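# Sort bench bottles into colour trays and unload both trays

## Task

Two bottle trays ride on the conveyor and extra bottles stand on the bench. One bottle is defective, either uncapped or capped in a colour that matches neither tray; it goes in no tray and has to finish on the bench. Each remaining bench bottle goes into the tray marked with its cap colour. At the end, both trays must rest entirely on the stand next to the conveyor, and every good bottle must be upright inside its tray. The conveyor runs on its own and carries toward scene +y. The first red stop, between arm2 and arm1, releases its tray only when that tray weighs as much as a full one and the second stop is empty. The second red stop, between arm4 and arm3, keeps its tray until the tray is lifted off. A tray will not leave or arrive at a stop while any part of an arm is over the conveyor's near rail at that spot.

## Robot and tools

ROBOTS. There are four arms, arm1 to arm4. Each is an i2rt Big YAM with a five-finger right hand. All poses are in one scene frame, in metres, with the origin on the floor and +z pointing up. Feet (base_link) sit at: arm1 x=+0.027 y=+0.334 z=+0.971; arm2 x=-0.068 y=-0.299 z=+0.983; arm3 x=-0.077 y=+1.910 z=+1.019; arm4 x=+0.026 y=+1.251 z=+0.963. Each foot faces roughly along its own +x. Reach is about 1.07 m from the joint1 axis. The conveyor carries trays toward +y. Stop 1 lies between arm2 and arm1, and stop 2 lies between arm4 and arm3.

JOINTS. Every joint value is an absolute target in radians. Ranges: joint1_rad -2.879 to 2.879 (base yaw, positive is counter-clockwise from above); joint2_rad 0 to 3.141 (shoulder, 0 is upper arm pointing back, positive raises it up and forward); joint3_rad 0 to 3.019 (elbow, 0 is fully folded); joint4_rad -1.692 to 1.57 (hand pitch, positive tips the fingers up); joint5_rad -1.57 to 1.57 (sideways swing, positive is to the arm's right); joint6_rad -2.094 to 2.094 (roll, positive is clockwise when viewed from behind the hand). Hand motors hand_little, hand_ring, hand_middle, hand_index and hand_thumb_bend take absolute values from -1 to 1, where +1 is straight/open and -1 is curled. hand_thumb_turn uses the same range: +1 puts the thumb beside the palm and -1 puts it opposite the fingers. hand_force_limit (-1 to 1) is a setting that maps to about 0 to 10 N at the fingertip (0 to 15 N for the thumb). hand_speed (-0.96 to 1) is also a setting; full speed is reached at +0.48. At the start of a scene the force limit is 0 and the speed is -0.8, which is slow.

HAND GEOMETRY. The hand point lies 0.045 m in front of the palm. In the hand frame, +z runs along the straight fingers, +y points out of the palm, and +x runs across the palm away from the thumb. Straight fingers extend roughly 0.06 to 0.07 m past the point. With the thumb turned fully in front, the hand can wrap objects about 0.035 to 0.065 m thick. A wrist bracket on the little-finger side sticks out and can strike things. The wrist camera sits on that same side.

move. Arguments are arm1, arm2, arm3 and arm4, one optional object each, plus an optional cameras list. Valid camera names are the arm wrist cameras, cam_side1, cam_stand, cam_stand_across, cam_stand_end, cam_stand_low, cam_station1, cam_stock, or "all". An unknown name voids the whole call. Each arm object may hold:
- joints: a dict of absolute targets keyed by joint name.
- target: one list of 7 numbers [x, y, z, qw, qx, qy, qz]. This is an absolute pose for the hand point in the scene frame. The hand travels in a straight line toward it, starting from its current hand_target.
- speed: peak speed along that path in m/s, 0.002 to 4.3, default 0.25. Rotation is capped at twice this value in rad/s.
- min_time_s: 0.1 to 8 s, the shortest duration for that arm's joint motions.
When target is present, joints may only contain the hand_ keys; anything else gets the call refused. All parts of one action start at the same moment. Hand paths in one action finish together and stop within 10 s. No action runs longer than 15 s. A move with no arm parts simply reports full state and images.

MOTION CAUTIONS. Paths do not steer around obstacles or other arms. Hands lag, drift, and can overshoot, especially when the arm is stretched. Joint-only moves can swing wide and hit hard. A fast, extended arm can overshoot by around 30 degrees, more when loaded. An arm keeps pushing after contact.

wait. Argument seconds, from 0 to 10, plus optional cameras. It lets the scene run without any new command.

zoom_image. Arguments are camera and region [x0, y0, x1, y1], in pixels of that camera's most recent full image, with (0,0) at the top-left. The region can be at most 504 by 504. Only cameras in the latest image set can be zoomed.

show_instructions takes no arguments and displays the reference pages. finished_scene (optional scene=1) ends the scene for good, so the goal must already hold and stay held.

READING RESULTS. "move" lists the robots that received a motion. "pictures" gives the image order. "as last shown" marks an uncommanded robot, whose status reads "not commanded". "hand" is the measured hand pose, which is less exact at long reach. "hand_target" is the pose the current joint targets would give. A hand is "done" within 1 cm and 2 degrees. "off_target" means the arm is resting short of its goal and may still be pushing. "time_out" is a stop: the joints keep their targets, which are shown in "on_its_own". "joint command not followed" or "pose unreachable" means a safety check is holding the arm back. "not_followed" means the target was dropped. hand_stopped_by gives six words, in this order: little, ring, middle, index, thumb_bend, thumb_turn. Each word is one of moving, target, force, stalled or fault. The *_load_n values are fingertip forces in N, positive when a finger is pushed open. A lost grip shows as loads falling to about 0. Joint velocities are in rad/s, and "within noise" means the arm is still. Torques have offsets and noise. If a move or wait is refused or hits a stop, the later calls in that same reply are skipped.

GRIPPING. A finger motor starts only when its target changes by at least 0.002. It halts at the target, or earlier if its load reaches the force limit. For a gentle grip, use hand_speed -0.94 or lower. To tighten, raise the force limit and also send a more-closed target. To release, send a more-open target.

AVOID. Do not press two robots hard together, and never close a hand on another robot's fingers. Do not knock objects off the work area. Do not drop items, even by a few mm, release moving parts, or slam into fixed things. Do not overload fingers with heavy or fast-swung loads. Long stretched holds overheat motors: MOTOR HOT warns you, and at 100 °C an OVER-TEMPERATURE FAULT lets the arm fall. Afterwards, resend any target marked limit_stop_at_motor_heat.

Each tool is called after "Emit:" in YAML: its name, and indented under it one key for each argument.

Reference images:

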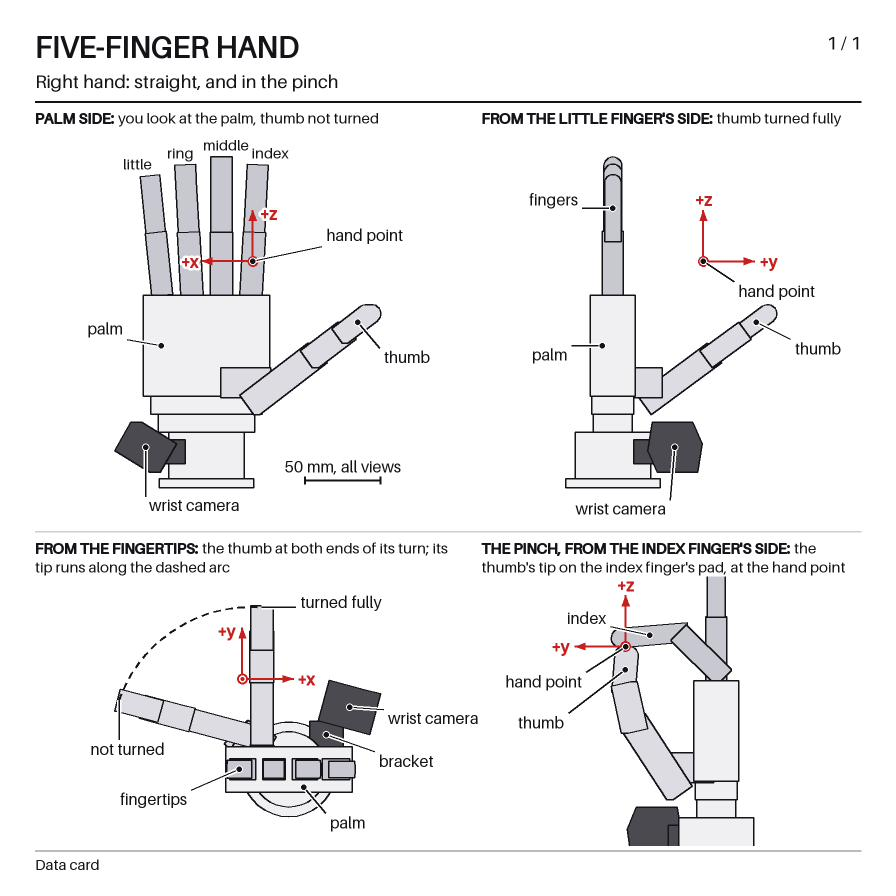

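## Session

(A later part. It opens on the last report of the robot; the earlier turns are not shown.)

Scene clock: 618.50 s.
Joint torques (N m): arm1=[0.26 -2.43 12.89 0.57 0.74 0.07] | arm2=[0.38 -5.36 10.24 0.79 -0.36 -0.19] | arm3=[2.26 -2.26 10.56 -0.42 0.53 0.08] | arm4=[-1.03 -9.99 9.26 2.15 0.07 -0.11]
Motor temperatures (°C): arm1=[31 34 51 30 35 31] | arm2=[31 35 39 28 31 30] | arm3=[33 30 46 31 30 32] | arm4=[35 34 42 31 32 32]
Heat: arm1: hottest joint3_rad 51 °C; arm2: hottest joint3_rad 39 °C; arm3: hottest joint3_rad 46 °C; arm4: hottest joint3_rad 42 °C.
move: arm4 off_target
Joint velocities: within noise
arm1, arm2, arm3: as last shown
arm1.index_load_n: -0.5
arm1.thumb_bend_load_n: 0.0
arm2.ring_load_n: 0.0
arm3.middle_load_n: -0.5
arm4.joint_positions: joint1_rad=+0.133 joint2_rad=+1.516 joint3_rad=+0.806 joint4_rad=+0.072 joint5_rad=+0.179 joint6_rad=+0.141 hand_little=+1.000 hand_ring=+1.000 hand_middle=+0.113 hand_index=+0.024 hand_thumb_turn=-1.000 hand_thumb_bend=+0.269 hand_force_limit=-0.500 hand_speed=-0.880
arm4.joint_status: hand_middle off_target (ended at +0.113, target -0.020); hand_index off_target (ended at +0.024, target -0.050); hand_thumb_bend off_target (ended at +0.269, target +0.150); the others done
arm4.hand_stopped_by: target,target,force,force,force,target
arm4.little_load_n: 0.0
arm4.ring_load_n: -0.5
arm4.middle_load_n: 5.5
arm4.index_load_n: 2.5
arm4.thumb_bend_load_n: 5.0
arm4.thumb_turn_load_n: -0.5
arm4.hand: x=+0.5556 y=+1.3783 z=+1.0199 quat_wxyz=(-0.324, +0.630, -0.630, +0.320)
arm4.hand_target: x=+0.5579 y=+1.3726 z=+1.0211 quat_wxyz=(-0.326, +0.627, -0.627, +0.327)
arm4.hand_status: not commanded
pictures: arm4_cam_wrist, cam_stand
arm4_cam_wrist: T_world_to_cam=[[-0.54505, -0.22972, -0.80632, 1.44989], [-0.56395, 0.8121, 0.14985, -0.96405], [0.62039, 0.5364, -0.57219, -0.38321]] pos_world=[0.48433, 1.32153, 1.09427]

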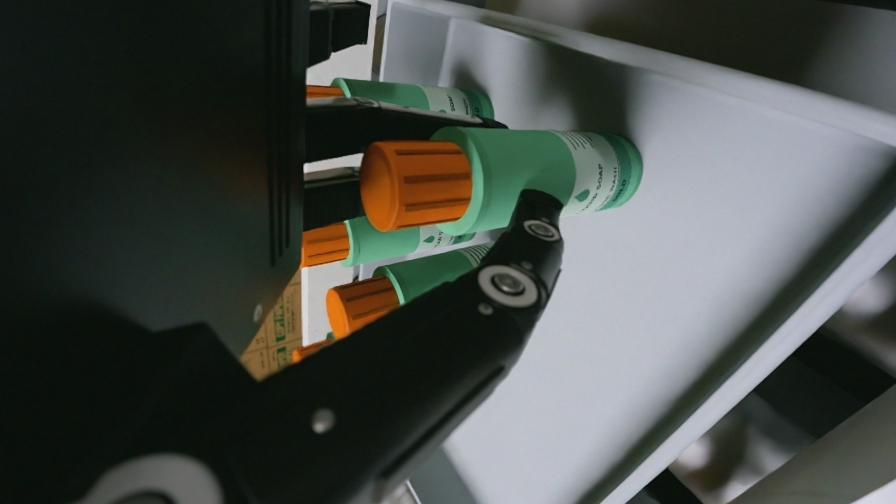

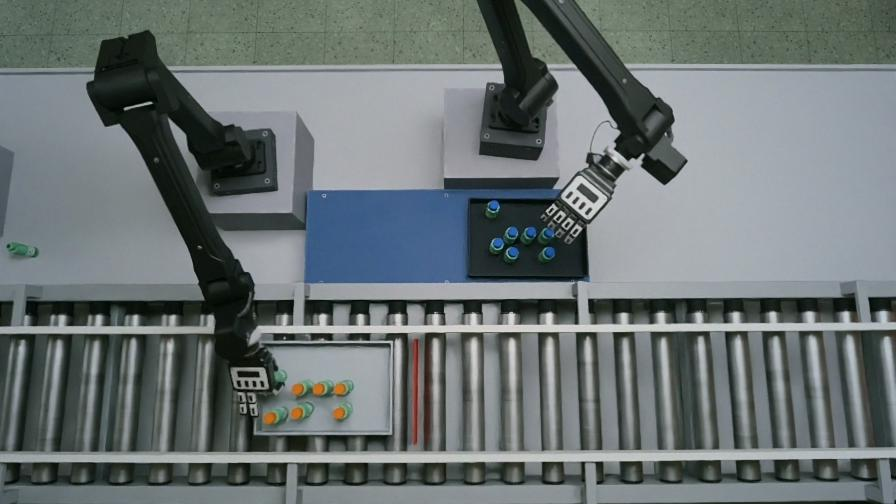

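Emit:
move:
  arm4: {"target": [0.568, 1.3725, 1.052, 0.3265, -0.6272, 0.6272, -0.3265], "speed": 0.05}

Emit:
move:
  arm4: {"target": [0.549, 1.397, 1.052, 0.3265, -0.6272, 0.6272, -0.3265], "speed": 0.05}
  cameras: ["cam_stand", "arm4_cam_wrist", "cam_stand_across"]

Emit:
zoom_image:
  camera: "cam_stand"
  region: [200, 330, 380, 450]

Scene clock: 619.97 s.
Joint torques (N m): arm1=[0.26 -2.37 12.9 0.55 0.74 0.08] | arm2=[0.32 -5.42 10.24 0.77 -0.35 -0.18] | arm3=[2.2 -2.26 10.59 -0.42 0.53 0.08] | arm4=[-1.08 -10.87 14.79 1.02 0.06 -0.12]
Motor temperatures (°C): arm1=[31 34 51 30 35 31] | arm2=[31 35 39 28 31 30] | arm3=[33 30 46 31 30 32] | arm4=[35 34 42 31 32 32]
Heat: arm1: hottest joint3_rad 51 °C; arm2: hottest joint3_rad 39 °C; arm3: hottest joint3_rad 46 °C; arm4: hottest joint3_rad 42 °C.
move: arm4 off_target
Joint velocities: within noise
arm1, arm2, arm3: as last shown
arm1.index_load_n: 0.0
arm1.thumb_bend_load_n: -0.5
arm2.ring_load_n: -0.5
arm2.thumb_turn_load_n: -0.5
arm3.middle_load_n: 0.0
arm4.joint_positions: joint1_rad=+0.128 joint2_rad=+1.490 joint3_rad=+0.806 joint4_rad=+0.006 joint5_rad=+0.175 joint6_rad=+0.138 hand_little=+1.000 hand_ring=+1.000 hand_middle=+0.113 hand_index=+0.024 hand_thumb_turn=-1.000 hand_thumb_bend=+0.269 hand_force_limit=-0.500 hand_speed=-0.880
arm4.joint_status: not commanded
arm4.hand_stopped_by: target,target,force,force,force,target
arm4.little_load_n: 0.0
arm4.ring_load_n: 0.0
arm4.middle_load_n: 4.0
arm4.index_load_n: 2.0
arm4.thumb_bend_load_n: 4.0
arm4.thumb_turn_load_n: -0.5
arm4.hand: x=+0.5444 y=+1.3736 z=+1.0215 quat_wxyz=(-0.308, +0.637, -0.634, +0.311)
arm4.hand_target: x=+0.5665 y=+1.3722 z=+1.0524 quat_wxyz=(-0.327, +0.627, -0.627, +0.327)
arm4.hand_status: off_target (0.039 m and 3.1 deg from the pose sent, 0.035 m and 0.9 deg at the start)
pictures: none

Scene clock: 621.17 s.
Joint torques (N m): arm1=[0.21 -2.43 12.89 0.55 0.74 0.07] | arm2=[0.56 -5.36 10.28 0.8 -0.35 -0.18] | arm3=[2.2 -2.26 10.61 -0.42 0.53 0.08] | arm4=[0.26 -10.75 12.27 1.1 0.4 0.14]
Motor temperatures (°C): arm1=[31 34 51 30 35 31] | arm2=[31 35 39 28 31 30] | arm3=[33 30 46 31 30 32] | arm4=[35 34 42 31 32 32]
Heat: arm1: hottest joint3_rad 51 °C; arm2: hottest joint3_rad 39 °C; arm3: hottest joint3_rad 46 °C; arm4: hottest joint3_rad 42 °C.
move: arm4 off_target
Joint velocities: within noise
arm1, arm2: as last shown
arm1.middle_load_n: -0.5
arm1.thumb_bend_load_n: 0.0
arm2.ring_load_n: 0.0
arm2.thumb_turn_load_n: 0.0
arm3.joint_positions: joint1_rad=+0.989 joint2_rad=+1.088 joint3_rad=+0.639 joint4_rad=-1.172 joint5_rad=+1.154 joint6_rad=+1.644 hand_little=+0.300 hand_ring=+0.300 hand_middle=+0.300 hand_index=+0.300 hand_thumb_turn=-1.000 hand_thumb_bend=+0.300 hand_force_limit=+0.500 hand_speed=-0.880
arm3.joint_status: not commanded
arm3.hand_stopped_by: target,target,target,target,target,target
arm3.little_load_n: 0.0
arm3.ring_load_n: 0.0
arm3.middle_load_n: 0.0
arm3.index_load_n: 0.0
arm3.thumb_bend_load_n: 0.0
arm3.thumb_turn_load_n: 0.0
arm3.hand: x=+0.2197 y=+2.0210 z=+1.1409 quat_wxyz=(-0.227, +0.342, -0.770, +0.489)
arm3.hand_target: x=+0.2254 y=+2.0329 z=+1.1522 quat_wxyz=(-0.241, +0.335, -0.774, +0.480)
arm3.hand_status: not commanded
arm4.joint_positions: joint1_rad=+0.175 joint2_rad=+1.464 joint3_rad=+0.806 joint4_rad=-0.002 joint5_rad=+0.222 joint6_rad=+0.153 hand_little=+1.000 hand_ring=+1.000 hand_middle=+0.113 hand_index=+0.024 hand_thumb_turn=-1.000 hand_thumb_bend=+0.269 hand_force_limit=-0.500 hand_speed=-0.880
arm4.joint_status: not commanded
arm4.hand_stopped_by: target,target,force,force,force,target
arm4.little_load_n: 0.0
arm4.ring_load_n: 0.0
arm4.middle_load_n: 3.0
arm4.index_load_n: 1.0
arm4.thumb_bend_load_n: 2.5
arm4.thumb_turn_load_n: 0.0
arm4.hand: x=+0.5406 y=+1.3903 z=+1.0335 quat_wxyz=(-0.312, +0.636, -0.628, +0.322)
arm4.hand_target: x=+0.5487 y=+1.3970 z=+1.0521 quat_wxyz=(-0.327, +0.627, -0.627, +0.326)
arm4.hand_status: off_target (0.021 m and 2.0 deg from the pose sent, 0.039 m and 3.1 deg at the start)
pictures: arm4_cam_wrist, cam_stand, cam_stand_across
arm4_cam_wrist: T_world_to_cam=[[-0.55705, -0.24671, -0.79299, 1.47184], [-0.56266, 0.81443, 0.14186, -0.97989], [0.61083, 0.5252, -0.59249, -0.3309]] pos_world=[0.47066, 1.33497, 1.11011]

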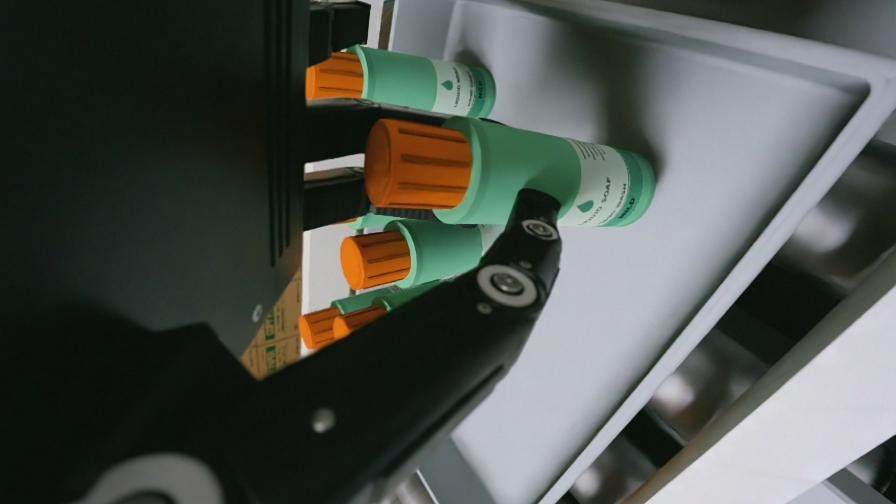

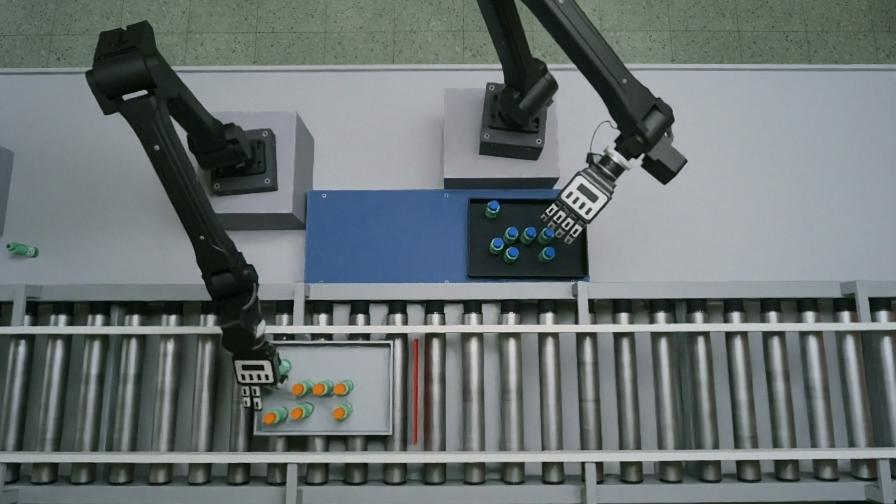

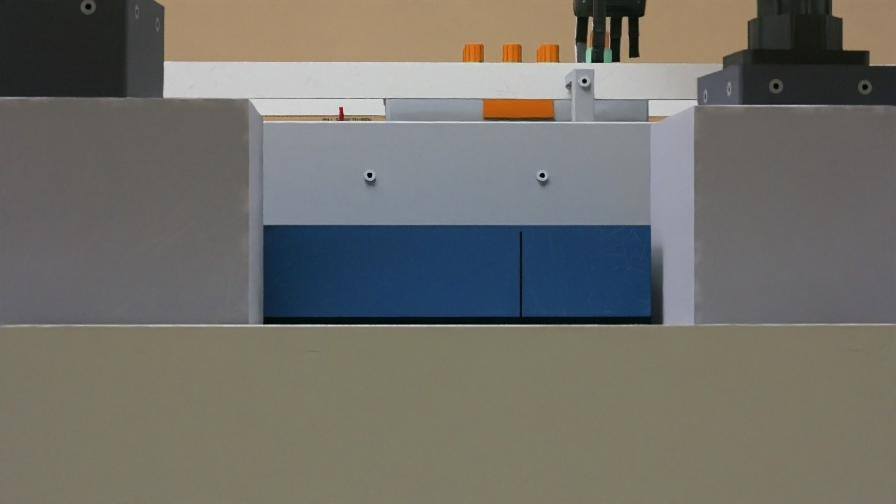

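Scaled by 2.800 from the camera's image (finer frame: 1280x720).

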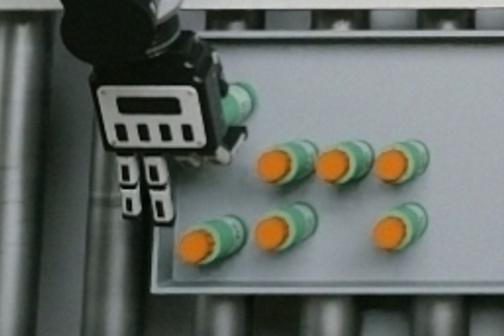

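Emit:
move:
  arm4: {"target": [0.534, 1.406, 1.048, 0.3265, -0.6272, 0.6272, -0.3265], "speed": 0.05}

Emit:
move:
  arm4: {"target": [0.532, 1.402, 1.030, 0.3387, -0.6206, 0.6206, -0.3387], "speed": 0.05}
  cameras: ["cam_stand", "arm4_cam_wrist", "cam_stand_across"]

Emit:
zoom_image:
  camera: "cam_stand"
  region: [200, 330, 380, 450]

Emit:
zoom_image:
  camera: "cam_stand_across"
  region: [400, 0, 720, 180]

Scene clock: 622.40 s.
Joint torques (N m): arm1=[0.26 -2.43 12.9 0.57 0.74 0.07] | arm2=[0.32 -5.48 10.26 0.79 -0.35 -0.18] | arm3=[2.2 -2.32 10.58 -0.4 0.53 0.08] | arm4=[0.38 -10.46 9.98 1.4 0.42 0.15]
Motor temperatures (°C): arm1=[31 34 51 30 35 31] | arm2=[31 35 39 28 31 30] | arm3=[33 30 46 31 30 32] | arm4=[35 34 42 31 32 32]
Heat: arm1: hottest joint3_rad 51 °C; arm2: hottest joint3_rad 39 °C; arm3: hottest joint3_rad 46 °C; arm4: hottest joint3_rad 42 °C.
move: arm4 done
Joint velocities: within noise
arm1, arm2, arm3: as last shown
arm1.middle_load_n: 0.0
arm1.index_load_n: -0.5
arm3.thumb_turn_load_n: 0.5
arm4.joint_positions: joint1_rad=+0.205 joint2_rad=+1.443 joint3_rad=+0.798 joint4_rad=-0.002 joint5_rad=+0.248 joint6_rad=+0.172 hand_little=+1.000 hand_ring=+1.000 hand_middle=+0.113 hand_index=+0.024 hand_thumb_turn=-1.000 hand_thumb_bend=+0.269 hand_force_limit=-0.500 hand_speed=-0.880
arm4.joint_status: not commanded
arm4.hand_stopped_by: target,target,force,force,force,target
arm4.little_load_n: 0.0
arm4.ring_load_n: 0.0
arm4.middle_load_n: 3.0
arm4.index_load_n: 1.5
arm4.thumb_bend_load_n: 3.0
arm4.thumb_turn_load_n: -0.5
arm4.hand: x=+0.5356 y=+1.4012 z=+1.0410 quat_wxyz=(-0.319, +0.632, -0.627, +0.326)
arm4.hand_target: x=+0.5340 y=+1.4060 z=+1.0479 quat_wxyz=(-0.326, +0.627, -0.627, +0.326)
arm4.hand_status: done (0.009 m and 1.0 deg from the pose sent, 0.023 m and 2.0 deg at the start)
pictures: none

Scene clock: 623.47 s.
Joint torques (N m): arm1=[0.26 -2.37 12.9 0.55 0.74 0.07] | arm2=[0.44 -5.42 10.28 0.8 -0.35 -0.18] | arm3=[2.2 -2.32 10.58 -0.42 0.53 0.08] | arm4=[0.21 -8.06 9.65 2.32 0.41 0.03]
Motor temperatures (°C): arm1=[31 34 51 30 35 31] | arm2=[31 35 39 28 31 30] | arm3=[33 30 46 31 30 32] | arm4=[35 34 42 31 32 32]
Heat: arm1: hottest joint3_rad 51 °C; arm2: hottest joint3_rad 39 °C; arm3: hottest joint3_rad 46 °C; arm4: hottest joint3_rad 42 °C.
move: arm4 done
Joint velocities: within noise
arm1, arm2, arm3: as last shown
arm1.index_load_n: 0.0
arm3.middle_load_n: -0.5
arm3.thumb_turn_load_n: 0.0
arm4.joint_positions: joint1_rad=+0.205 joint2_rad=+1.443 joint3_rad=+0.738 joint4_rad=+0.096 joint5_rad=+0.252 joint6_rad=+0.172 hand_little=+1.000 hand_ring=+1.000 hand_middle=+0.113 hand_index=+0.024 hand_thumb_turn=-1.000 hand_thumb_bend=+0.269 hand_force_limit=-0.500 hand_speed=-0.880
arm4.joint_status: not commanded
arm4.hand_stopped_by: target,target,force,force,force,target
arm4.little_load_n: 0.0
arm4.ring_load_n: 0.0
arm4.middle_load_n: 3.0
arm4.index_load_n: 1.0
arm4.thumb_bend_load_n: 3.0
arm4.thumb_turn_load_n: 0.0
arm4.hand: x=+0.5297 y=+1.3984 z=+1.0304 quat_wxyz=(-0.333, +0.623, -0.623, +0.336)
arm4.hand_target: x=+0.5319 y=+1.4021 z=+1.0301 quat_wxyz=(-0.339, +0.621, -0.621, +0.339)
arm4.hand_status: done (0.004 m and 0.9 deg from the pose sent, 0.012 m and 3.0 deg at the start)
pictures: arm4_cam_wrist, cam_stand, cam_stand_across
arm4_cam_wrist: T_world_to_cam=[[-0.51387, -0.23342, -0.8255, 1.45733], [-0.56558, 0.81571, 0.12142, -0.97134], [0.64502, 0.52928, -0.55119, -0.39666]] pos_world=[0.45535, 1.34245, 1.10233]

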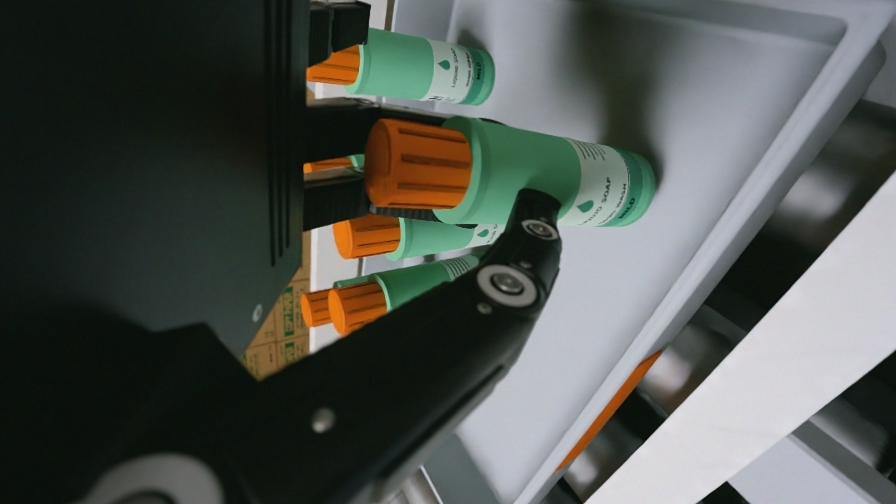

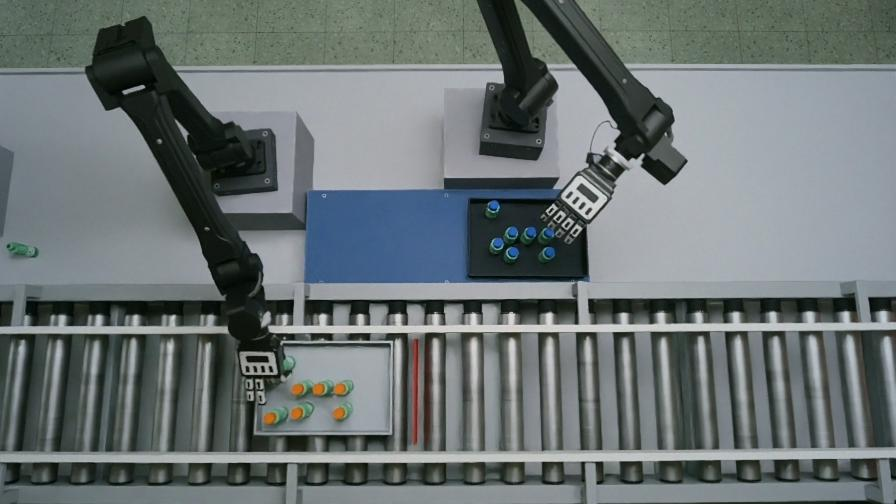

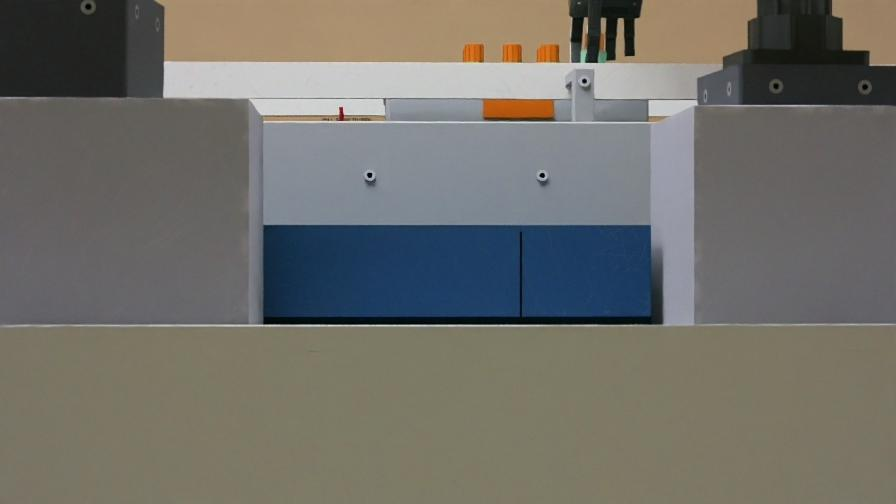

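Scaled by 2.800 from the camera's image (finer frame: 1280x720).

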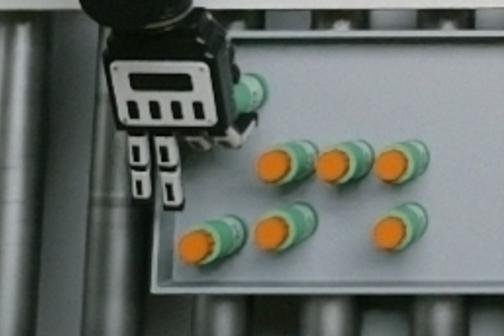

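Scaled by 1.575 from the camera's image (finer frame: 1280x720).

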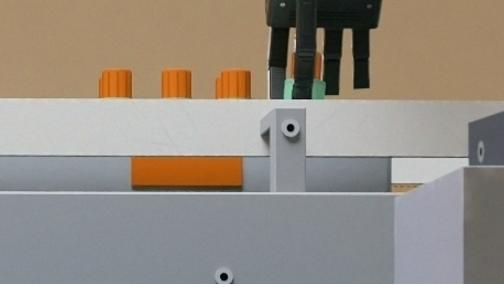

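Emit:
move:
  arm4: {"target": [0.529, 1.4075, 1.024, 0.3695, -0.6029, 0.6029, -0.3695], "speed": 0.05}
  cameras: ["cam_stand", "arm4_cam_wrist", "cam_stand_across"]

Emit:
zoom_image:
  camera: "cam_stand_across"
  region: [400, 0, 720, 180]

Scene clock: 625.47 s.
Joint torques (N m): arm1=[0.21 -2.43 12.89 0.57 0.74 0.08] | arm2=[0.38 -5.36 10.26 0.79 -0.36 -0.18] | arm3=[2.2 -2.32 10.59 -0.4 0.53 0.08] | arm4=[0.5 -7.71 9.1 2.41 0.41 -0.09]
Motor temperatures (°C): arm1=[31 34 51 30 35 31] | arm2=[31 35 39 28 31 30] | arm3=[33 30 46 31 30 32] | arm4=[35 34 42 31 32 32]
Heat: arm1: hottest joint3_rad 51 °C; arm2: hottest joint3_rad 39 °C; arm3: hottest joint3_rad 46 °C; arm4: hottest joint3_rad 42 °C.
move: arm4 done
Joint velocities: within noise
arm1, arm2, arm3: as last shown
arm3.middle_load_n: 0.0
arm4.joint_positions: joint1_rad=+0.229 joint2_rad=+1.457 joint3_rad=+0.659 joint4_rad=+0.287 joint5_rad=+0.293 joint6_rad=+0.170 hand_little=+1.000 hand_ring=+1.000 hand_middle=+0.113 hand_index=+0.024 hand_thumb_turn=-1.000 hand_thumb_bend=+0.269 hand_force_limit=-0.500 hand_speed=-0.880
arm4.joint_status: not commanded
arm4.hand_stopped_by: target,target,force,force,force,target
arm4.little_load_n: 0.0
arm4.ring_load_n: 0.0
arm4.middle_load_n: 2.5
arm4.index_load_n: 1.0
arm4.thumb_bend_load_n: 2.5
arm4.thumb_turn_load_n: 0.0
arm4.hand: x=+0.5280 y=+1.4022 z=+1.0241 quat_wxyz=(-0.364, +0.601, -0.610, +0.366)
arm4.hand_target: x=+0.5289 y=+1.4075 z=+1.0242 quat_wxyz=(-0.370, +0.603, -0.603, +0.369)
arm4.hand_status: done (0.005 m and 1.1 deg from the pose sent, 0.011 m and 6.6 deg at the start)
pictures: arm4_cam_wrist, cam_stand, cam_stand_across
arm4_cam_wrist: T_world_to_cam=[[-0.43096, -0.22251, -0.87451, 1.44324], [-0.56729, 0.82046, 0.07081, -0.92852], [0.70174, 0.52662, -0.47982, -0.50036]] pos_world=[0.44637, 1.34645, 1.0878]

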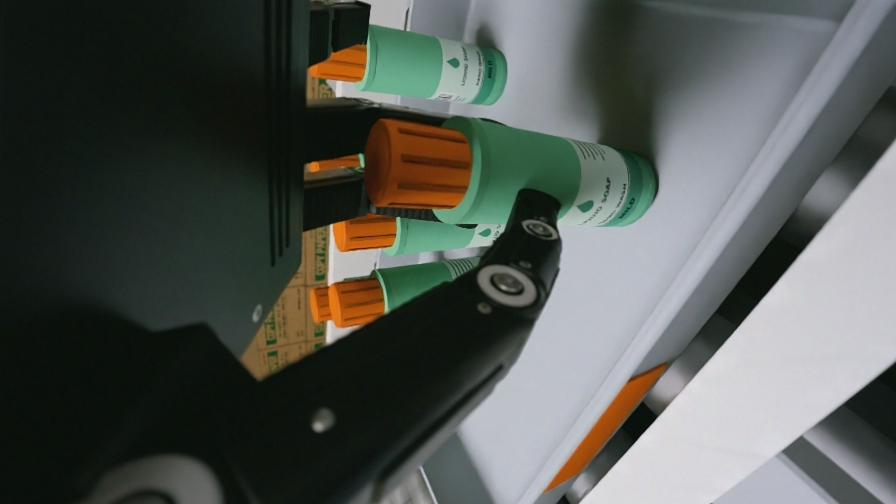

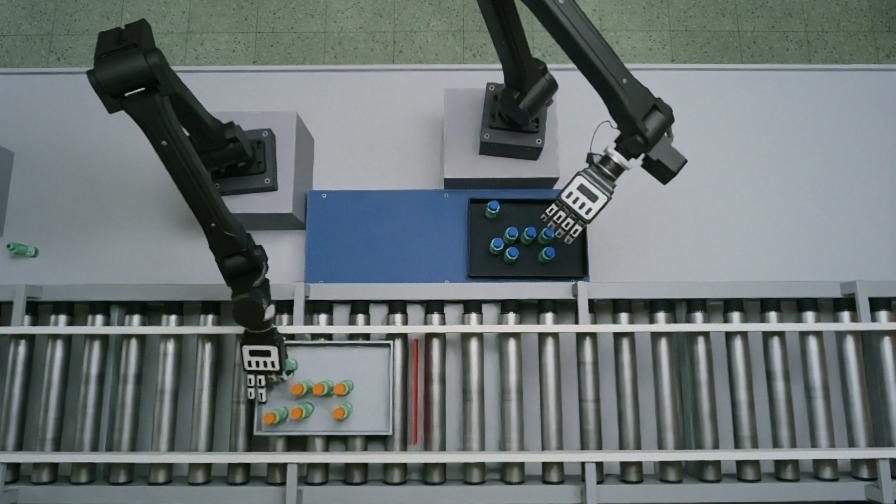

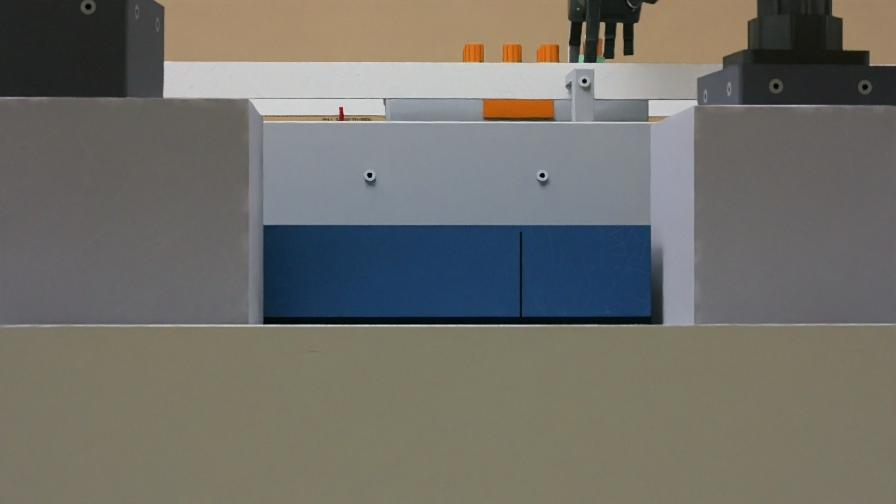

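Scaled by 1.575 from the camera's image (finer frame: 1280x720).

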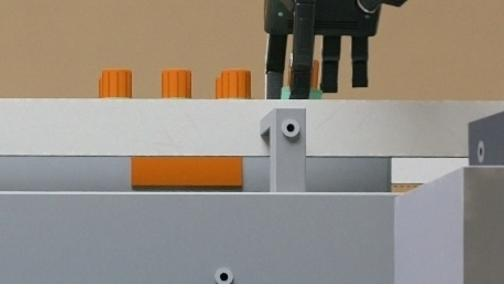

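Emit:
move:
  arm4: {"target": [0.527, 1.4075, 1.0185, 0.3887, -0.5907, 0.5907, -0.3887], "speed": 0.03}
  cameras: ["cam_stand", "arm4_cam_wrist", "cam_stand_across"]

Emit:
zoom_image:
  camera: "cam_stand_across"
  region: [460, 0, 640, 100]

Emit:
zoom_image:
  camera: "arm4_cam_wrist"
  region: [300, 0, 800, 280]

Scene clock: 627.30 s.
Joint torques (N m): arm1=[0.21 -2.37 12.89 0.57 0.74 0.08] | arm2=[0.38 -5.48 10.26 0.79 -0.35 -0.18] | arm3=[2.26 -2.32 10.59 -0.4 0.53 0.08] | arm4=[0.62 -7.36 8.43 2.41 0.39 -0.11]
Motor temperatures (°C): arm1=[31 34 51 30 35 31] | arm2=[31 35 39 28 31 30] | arm3=[33 30 46 31 30 32] | arm4=[35 34 42 31 32 32]
Heat: arm1: hottest joint3_rad 51 °C; arm2: hottest joint3_rad 39 °C; arm3: hottest joint3_rad 46 °C; arm4: hottest joint3_rad 42 °C.
move: arm4 done
Joint velocities: within noise
arm1.joint_positions: joint1_rad=+1.254 joint2_rad=+0.889 joint3_rad=+0.695 joint4_rad=-1.039 joint5_rad=+0.923 joint6_rad=+1.112 hand_little=+1.000 hand_ring=+1.000 hand_middle=+1.000 hand_index=+1.000 hand_thumb_turn=-1.000 hand_thumb_bend=+1.000 hand_force_limit=+0.000 hand_speed=-0.850
arm1.joint_status: not commanded
arm1.hand_stopped_by: target,target,target,target,target,target
arm1.little_load_n: 0.0
arm1.ring_load_n: -0.5
arm1.middle_load_n: 0.0
arm1.index_load_n: 0.0
arm1.thumb_bend_load_n: 0.0
arm1.thumb_turn_load_n: 0.0
arm1.hand: x=+0.2176 y=+0.5859 z=+1.1316 quat_wxyz=(-0.313, +0.635, -0.623, +0.333)
arm1.hand_target: x=+0.2198 y=+0.5994 z=+1.1500 quat_wxyz=(-0.327, +0.627, -0.627, +0.326)
arm1.hand_status: not commanded
arm2.joint_positions: joint1_rad=-0.688 joint2_rad=+0.903 joint3_rad=+0.532 joint4_rad=-0.432 joint5_rad=-0.661 joint6_rad=-0.557 hand_little=+1.000 hand_ring=+1.000 hand_middle=+0.500 hand_index=+0.500 hand_thumb_turn=-1.000 hand_thumb_bend=+0.900 hand_force_limit=+0.000 hand_speed=+0.300
arm2.joint_status: not commanded
arm2.hand_stopped_by: target,target,target,target,target,target
arm2.little_load_n: 0.0
arm2.ring_load_n: 0.0
arm2.middle_load_n: 0.0
arm2.index_load_n: 0.0
arm2.thumb_bend_load_n: 0.0
arm2.thumb_turn_load_n: 0.0
arm2.hand: x=+0.2239 y=-0.4516 z=+1.1021 quat_wxyz=(-0.328, +0.626, -0.627, +0.328)
arm2.hand_target: x=+0.2201 y=-0.4499 z=+1.0999 quat_wxyz=(-0.326, +0.627, -0.627, +0.326)
arm2.hand_status: not commanded
arm3: as last shown
arm3.thumb_turn_load_n: 0.5
arm4.joint_positions: joint1_rad=+0.239 joint2_rad=+1.477 joint3_rad=+0.610 joint4_rad=+0.428 joint5_rad=+0.312 joint6_rad=+0.157 hand_little=+1.000 hand_ring=+1.000 hand_middle=+0.113 hand_index=+0.024 hand_thumb_turn=-1.000 hand_thumb_bend=+0.269 hand_force_limit=-0.500 hand_speed=-0.880
arm4.joint_status: not commanded
arm4.hand_stopped_by: target,target,force,force,force,target
arm4.little_load_n: 0.0
arm4.ring_load_n: 0.0
arm4.middle_load_n: 2.5
arm4.index_load_n: 1.0
arm4.thumb_bend_load_n: 2.5
arm4.thumb_turn_load_n: -0.5
arm4.hand: x=+0.5278 y=+1.4027 z=+1.0208 quat_wxyz=(-0.386, +0.587, -0.598, +0.386)
arm4.hand_target: x=+0.5269 y=+1.4074 z=+1.0185 quat_wxyz=(-0.389, +0.591, -0.591, +0.389)
arm4.hand_status: done (0.005 m and 1.0 deg from the pose sent, 0.008 m and 4.6 deg at the start)
pictures: arm4_cam_wrist, cam_stand, cam_stand_across
arm4_cam_wrist: T_world_to_cam=[[-0.3691, -0.21945, -0.90311, 1.43267], [-0.57002, 0.82095, 0.03348, -0.89002], [0.73406, 0.52715, -0.4281, -0.57267]] pos_world=[0.44185, 1.34694, 1.0785]

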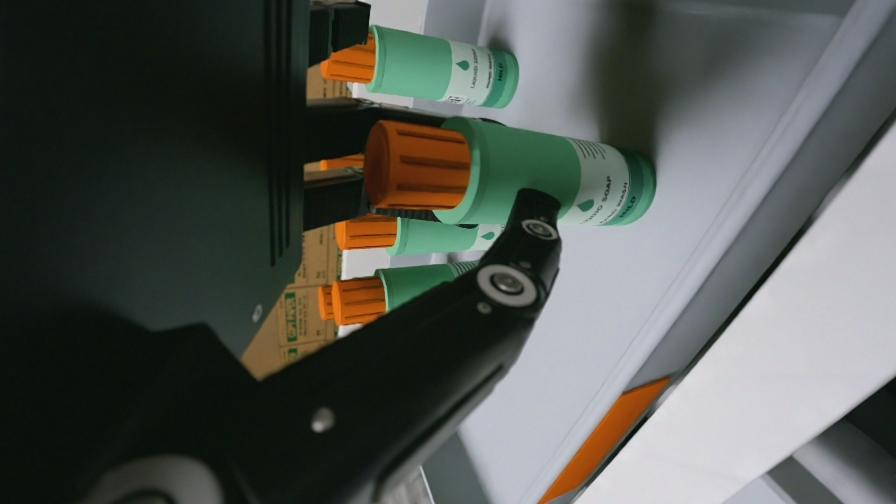

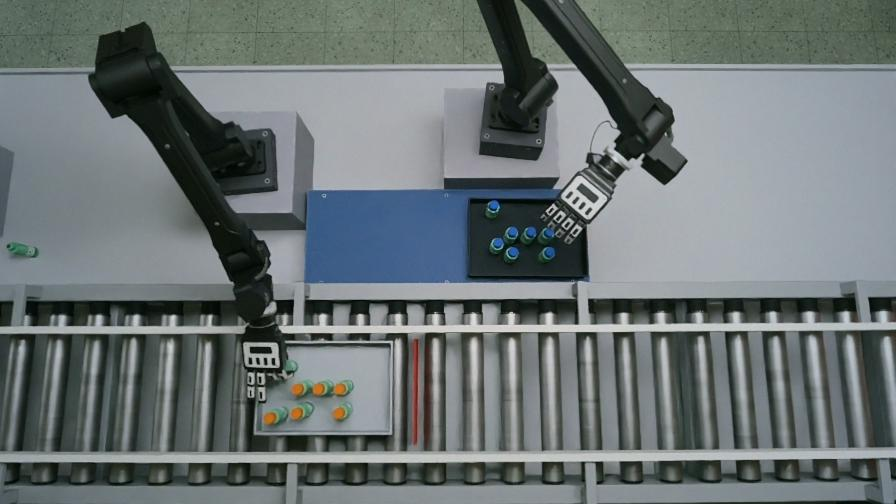

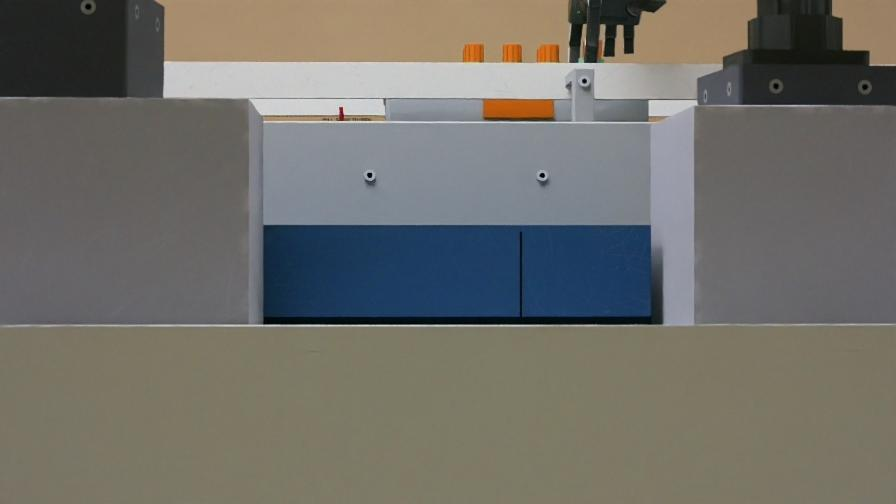

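Scaled by 2.800 from the camera's image (finer frame: 1280x720).

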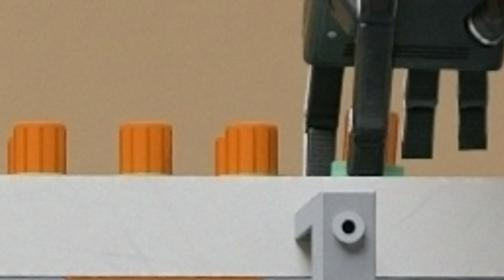

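Scaled by 1.008 from the camera's image (finer frame: 1280x720).

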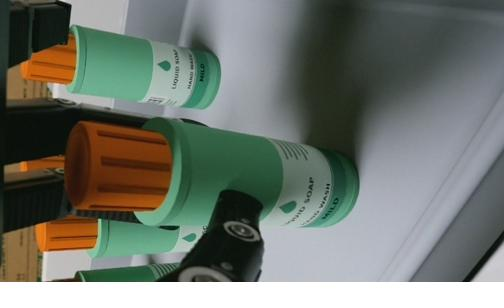

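Emit:
zoom_image:
  camera: "cam_stand"
  region: [240, 330, 360, 410]

Scaled by 4.200 from the camera's image (finer frame: 1280x720).

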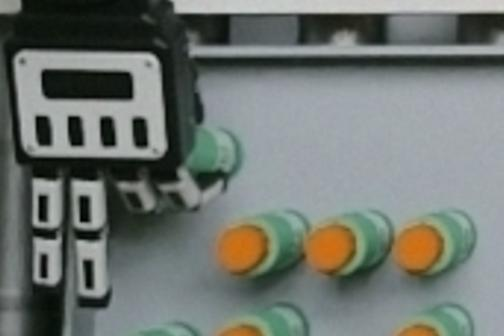

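Emit:
move:
  arm4: {"target": [0.5255, 1.4075, 1.0145, 0.3887, -0.5907, 0.5907, -0.3887], "speed": 0.03}
  cameras: ["arm4_cam_wrist", "cam_stand_across"]

Emit:
zoom_image:
  camera: "cam_stand_across"
  region: [460, 0, 640, 100]

Scene clock: 629.07 s.
Joint torques (N m): arm1=[0.26 -2.37 12.9 0.55 0.74 0.07] | arm2=[0.44 -5.3 10.26 0.75 -0.35 -0.18] | arm3=[2.2 -2.32 10.58 -0.4 0.53 0.08] | arm4=[0.56 -7.06 8.13 2.3 0.39 -0.11]
Motor temperatures (°C): arm1=[31 34 51 30 35 31] | arm2=[31 35 39 28 31 30] | arm3=[33 30 46 31 30 32] | arm4=[35 34 42 31 32 32]
Heat: arm1: hottest joint3_rad 51 °C; arm2: hottest joint3_rad 39 °C; arm3: hottest joint3_rad 46 °C; arm4: hottest joint3_rad 42 °C.
move: arm4 done
Joint velocities: within noise
arm1, arm2, arm3: as last shown
arm1.ring_load_n: 0.0
arm3.thumb_turn_load_n: 0.0
arm4.joint_positions: joint1_rad=+0.240 joint2_rad=+1.482 joint3_rad=+0.606 joint4_rad=+0.445 joint5_rad=+0.314 joint6_rad=+0.157 hand_little=+1.000 hand_ring=+1.000 hand_middle=+0.113 hand_index=+0.024 hand_thumb_turn=-1.000 hand_thumb_bend=+0.268 hand_force_limit=-0.500 hand_speed=-0.880
arm4.joint_status: not commanded
arm4.hand_stopped_by: target,target,force,force,force,target
arm4.little_load_n: 0.0
arm4.ring_load_n: 0.0
arm4.middle_load_n: 3.0
arm4.index_load_n: 1.0
arm4.thumb_bend_load_n: 2.0
arm4.thumb_turn_load_n: -0.5
arm4.hand: x=+0.5281 y=+1.4034 z=+1.0204 quat_wxyz=(-0.389, +0.585, -0.597, +0.388)
arm4.hand_target: x=+0.5254 y=+1.4074 z=+1.0146 quat_wxyz=(-0.389, +0.591, -0.591, +0.389)
arm4.hand_status: done (0.008 m and 1.0 deg from the pose sent, 0.008 m and 1.0 deg at the start)
arm4_cam_wrist: T_world_to_cam=[[-0.36144, -0.21748, -0.90668, 1.42932], [-0.57046, 0.82075, 0.03055, -0.88688], [0.73752, 0.52827, -0.42072, -0.58434]] pos_world=[0.44164, 1.34744, 1.07718]

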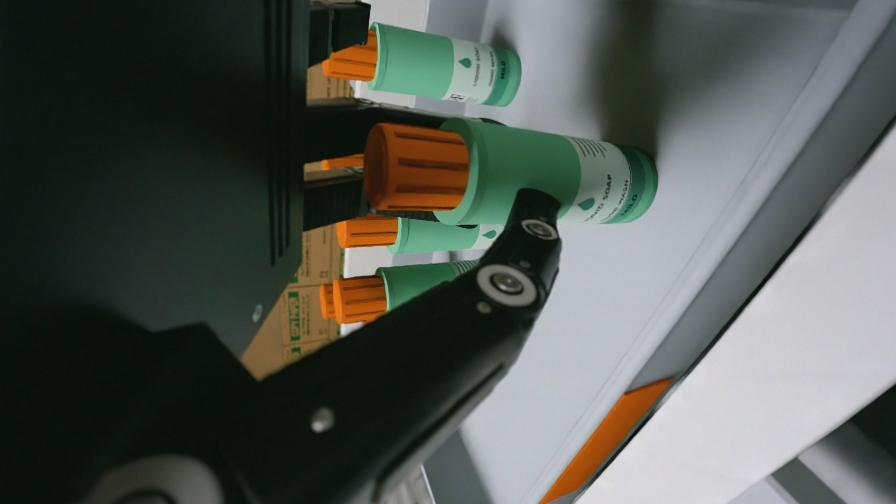

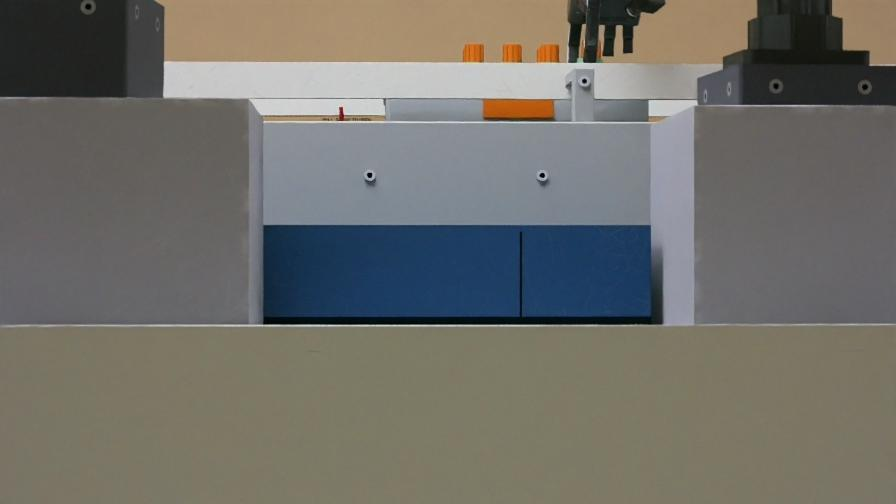

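Scaled by 2.800 from the camera's image (finer frame: 1280x720).

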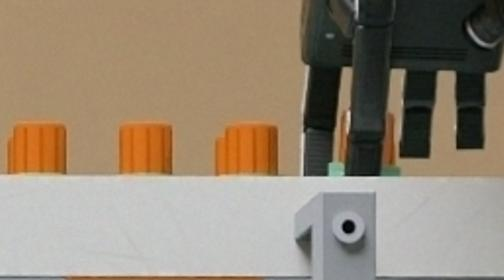

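Emit:
move:
  arm4: {"target": [0.5265, 1.4075, 1.0175, 0.3887, -0.5907, 0.5907, -0.3887], "speed": 0.03, "joints": {"hand_index": 0.07, "hand_middle": 0.16, "hand_thumb_bend": 0.31, "hand_speed": -0.92}}
  cameras: ["arm4_cam_wrist", "cam_stand_across"]

Emit:
zoom_image:
  camera: "cam_stand_across"
  region: [460, 0, 640, 100]

Scene clock: 630.17 s.
Joint torques (N m): arm1=[0.21 -2.43 12.9 0.55 0.74 0.07] | arm2=[0.38 -5.3 10.24 0.77 -0.34 -0.18] | arm3=[2.2 -2.37 10.58 -0.42 0.53 0.08] | arm4=[0.44 -7.65 8.58 1.92 0.35 -0.11]
Motor temperatures (°C): arm1=[31 34 51 30 35 31] | arm2=[31 35 39 28 31 30] | arm3=[33 30 46 31 30 32] | arm4=[35 34 42 31 32 32]
Heat: arm1: hottest joint3_rad 51 °C; arm2: hottest joint3_rad 39 °C; arm3: hottest joint3_rad 46 °C; arm4: hottest joint3_rad 42 °C.
move: arm4 done
Joint velocities: within noise
arm1, arm2, arm3: as last shown
arm3.little_load_n: -0.5
arm4.joint_positions: joint1_rad=+0.240 joint2_rad=+1.482 joint3_rad=+0.606 joint4_rad=+0.445 joint5_rad=+0.314 joint6_rad=+0.157 hand_little=+1.000 hand_ring=+1.000 hand_middle=+0.160 hand_index=+0.070 hand_thumb_turn=-1.000 hand_thumb_bend=+0.310 hand_force_limit=-0.500 hand_speed=-0.920
arm4.joint_status: all done
arm4.hand_stopped_by: target,target,target,target,target,target
arm4.little_load_n: 0.0
arm4.ring_load_n: 0.0
arm4.middle_load_n: 0.0
arm4.index_load_n: 0.0
arm4.thumb_bend_load_n: 0.0
arm4.thumb_turn_load_n: 0.5
arm4.hand: x=+0.5281 y=+1.4034 z=+1.0204 quat_wxyz=(-0.389, +0.585, -0.597, +0.388)
arm4.hand_target: x=+0.5265 y=+1.4075 z=+1.0175 quat_wxyz=(-0.389, +0.591, -0.591, +0.389)
arm4.hand_status: done (0.005 m and 1.0 deg from the pose sent, 0.005 m and 0.9 deg at the start)
arm4_cam_wrist: T_world_to_cam=[[-0.36144, -0.21748, -0.90668, 1.42932], [-0.57046, 0.82075, 0.03055, -0.88688], [0.73752, 0.52827, -0.42072, -0.58434]] pos_world=[0.44164, 1.34744, 1.07718]

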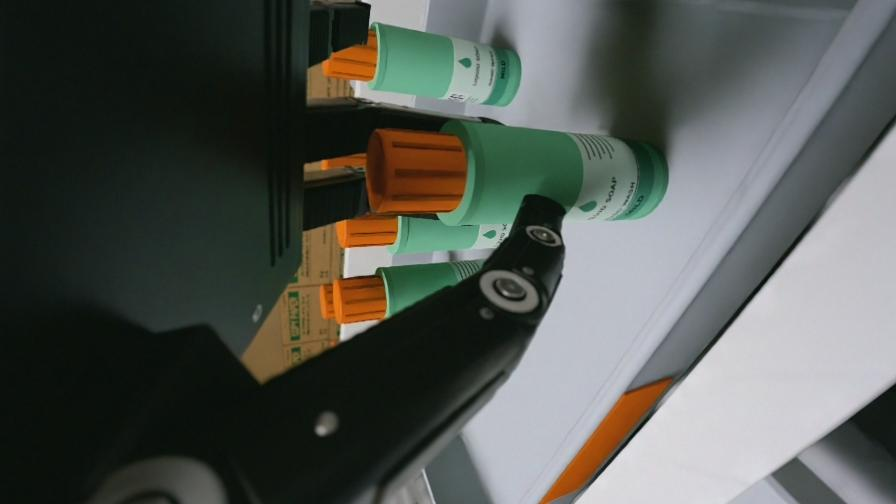

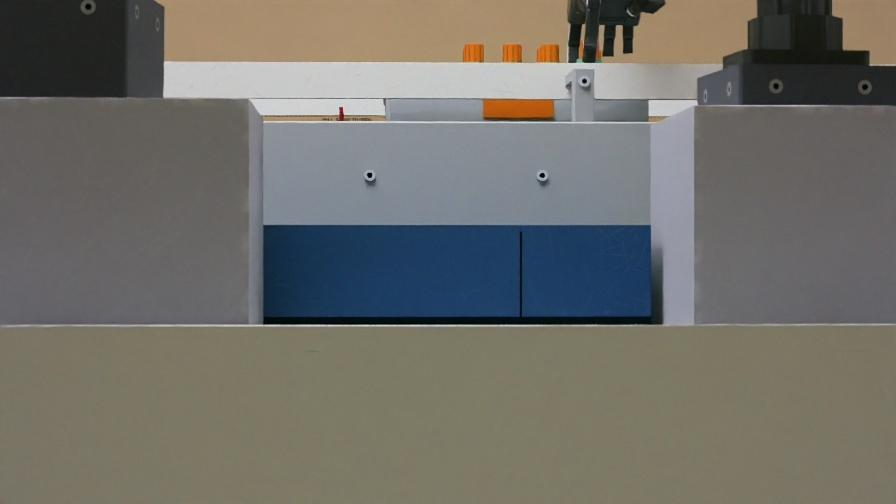

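Scaled by 2.800 from the camera's image (finer frame: 1280x720).

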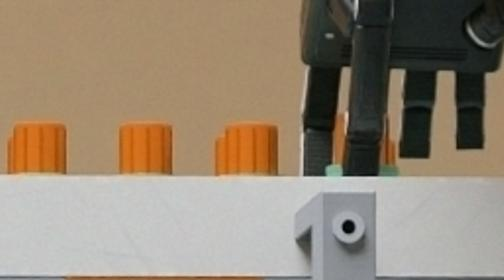

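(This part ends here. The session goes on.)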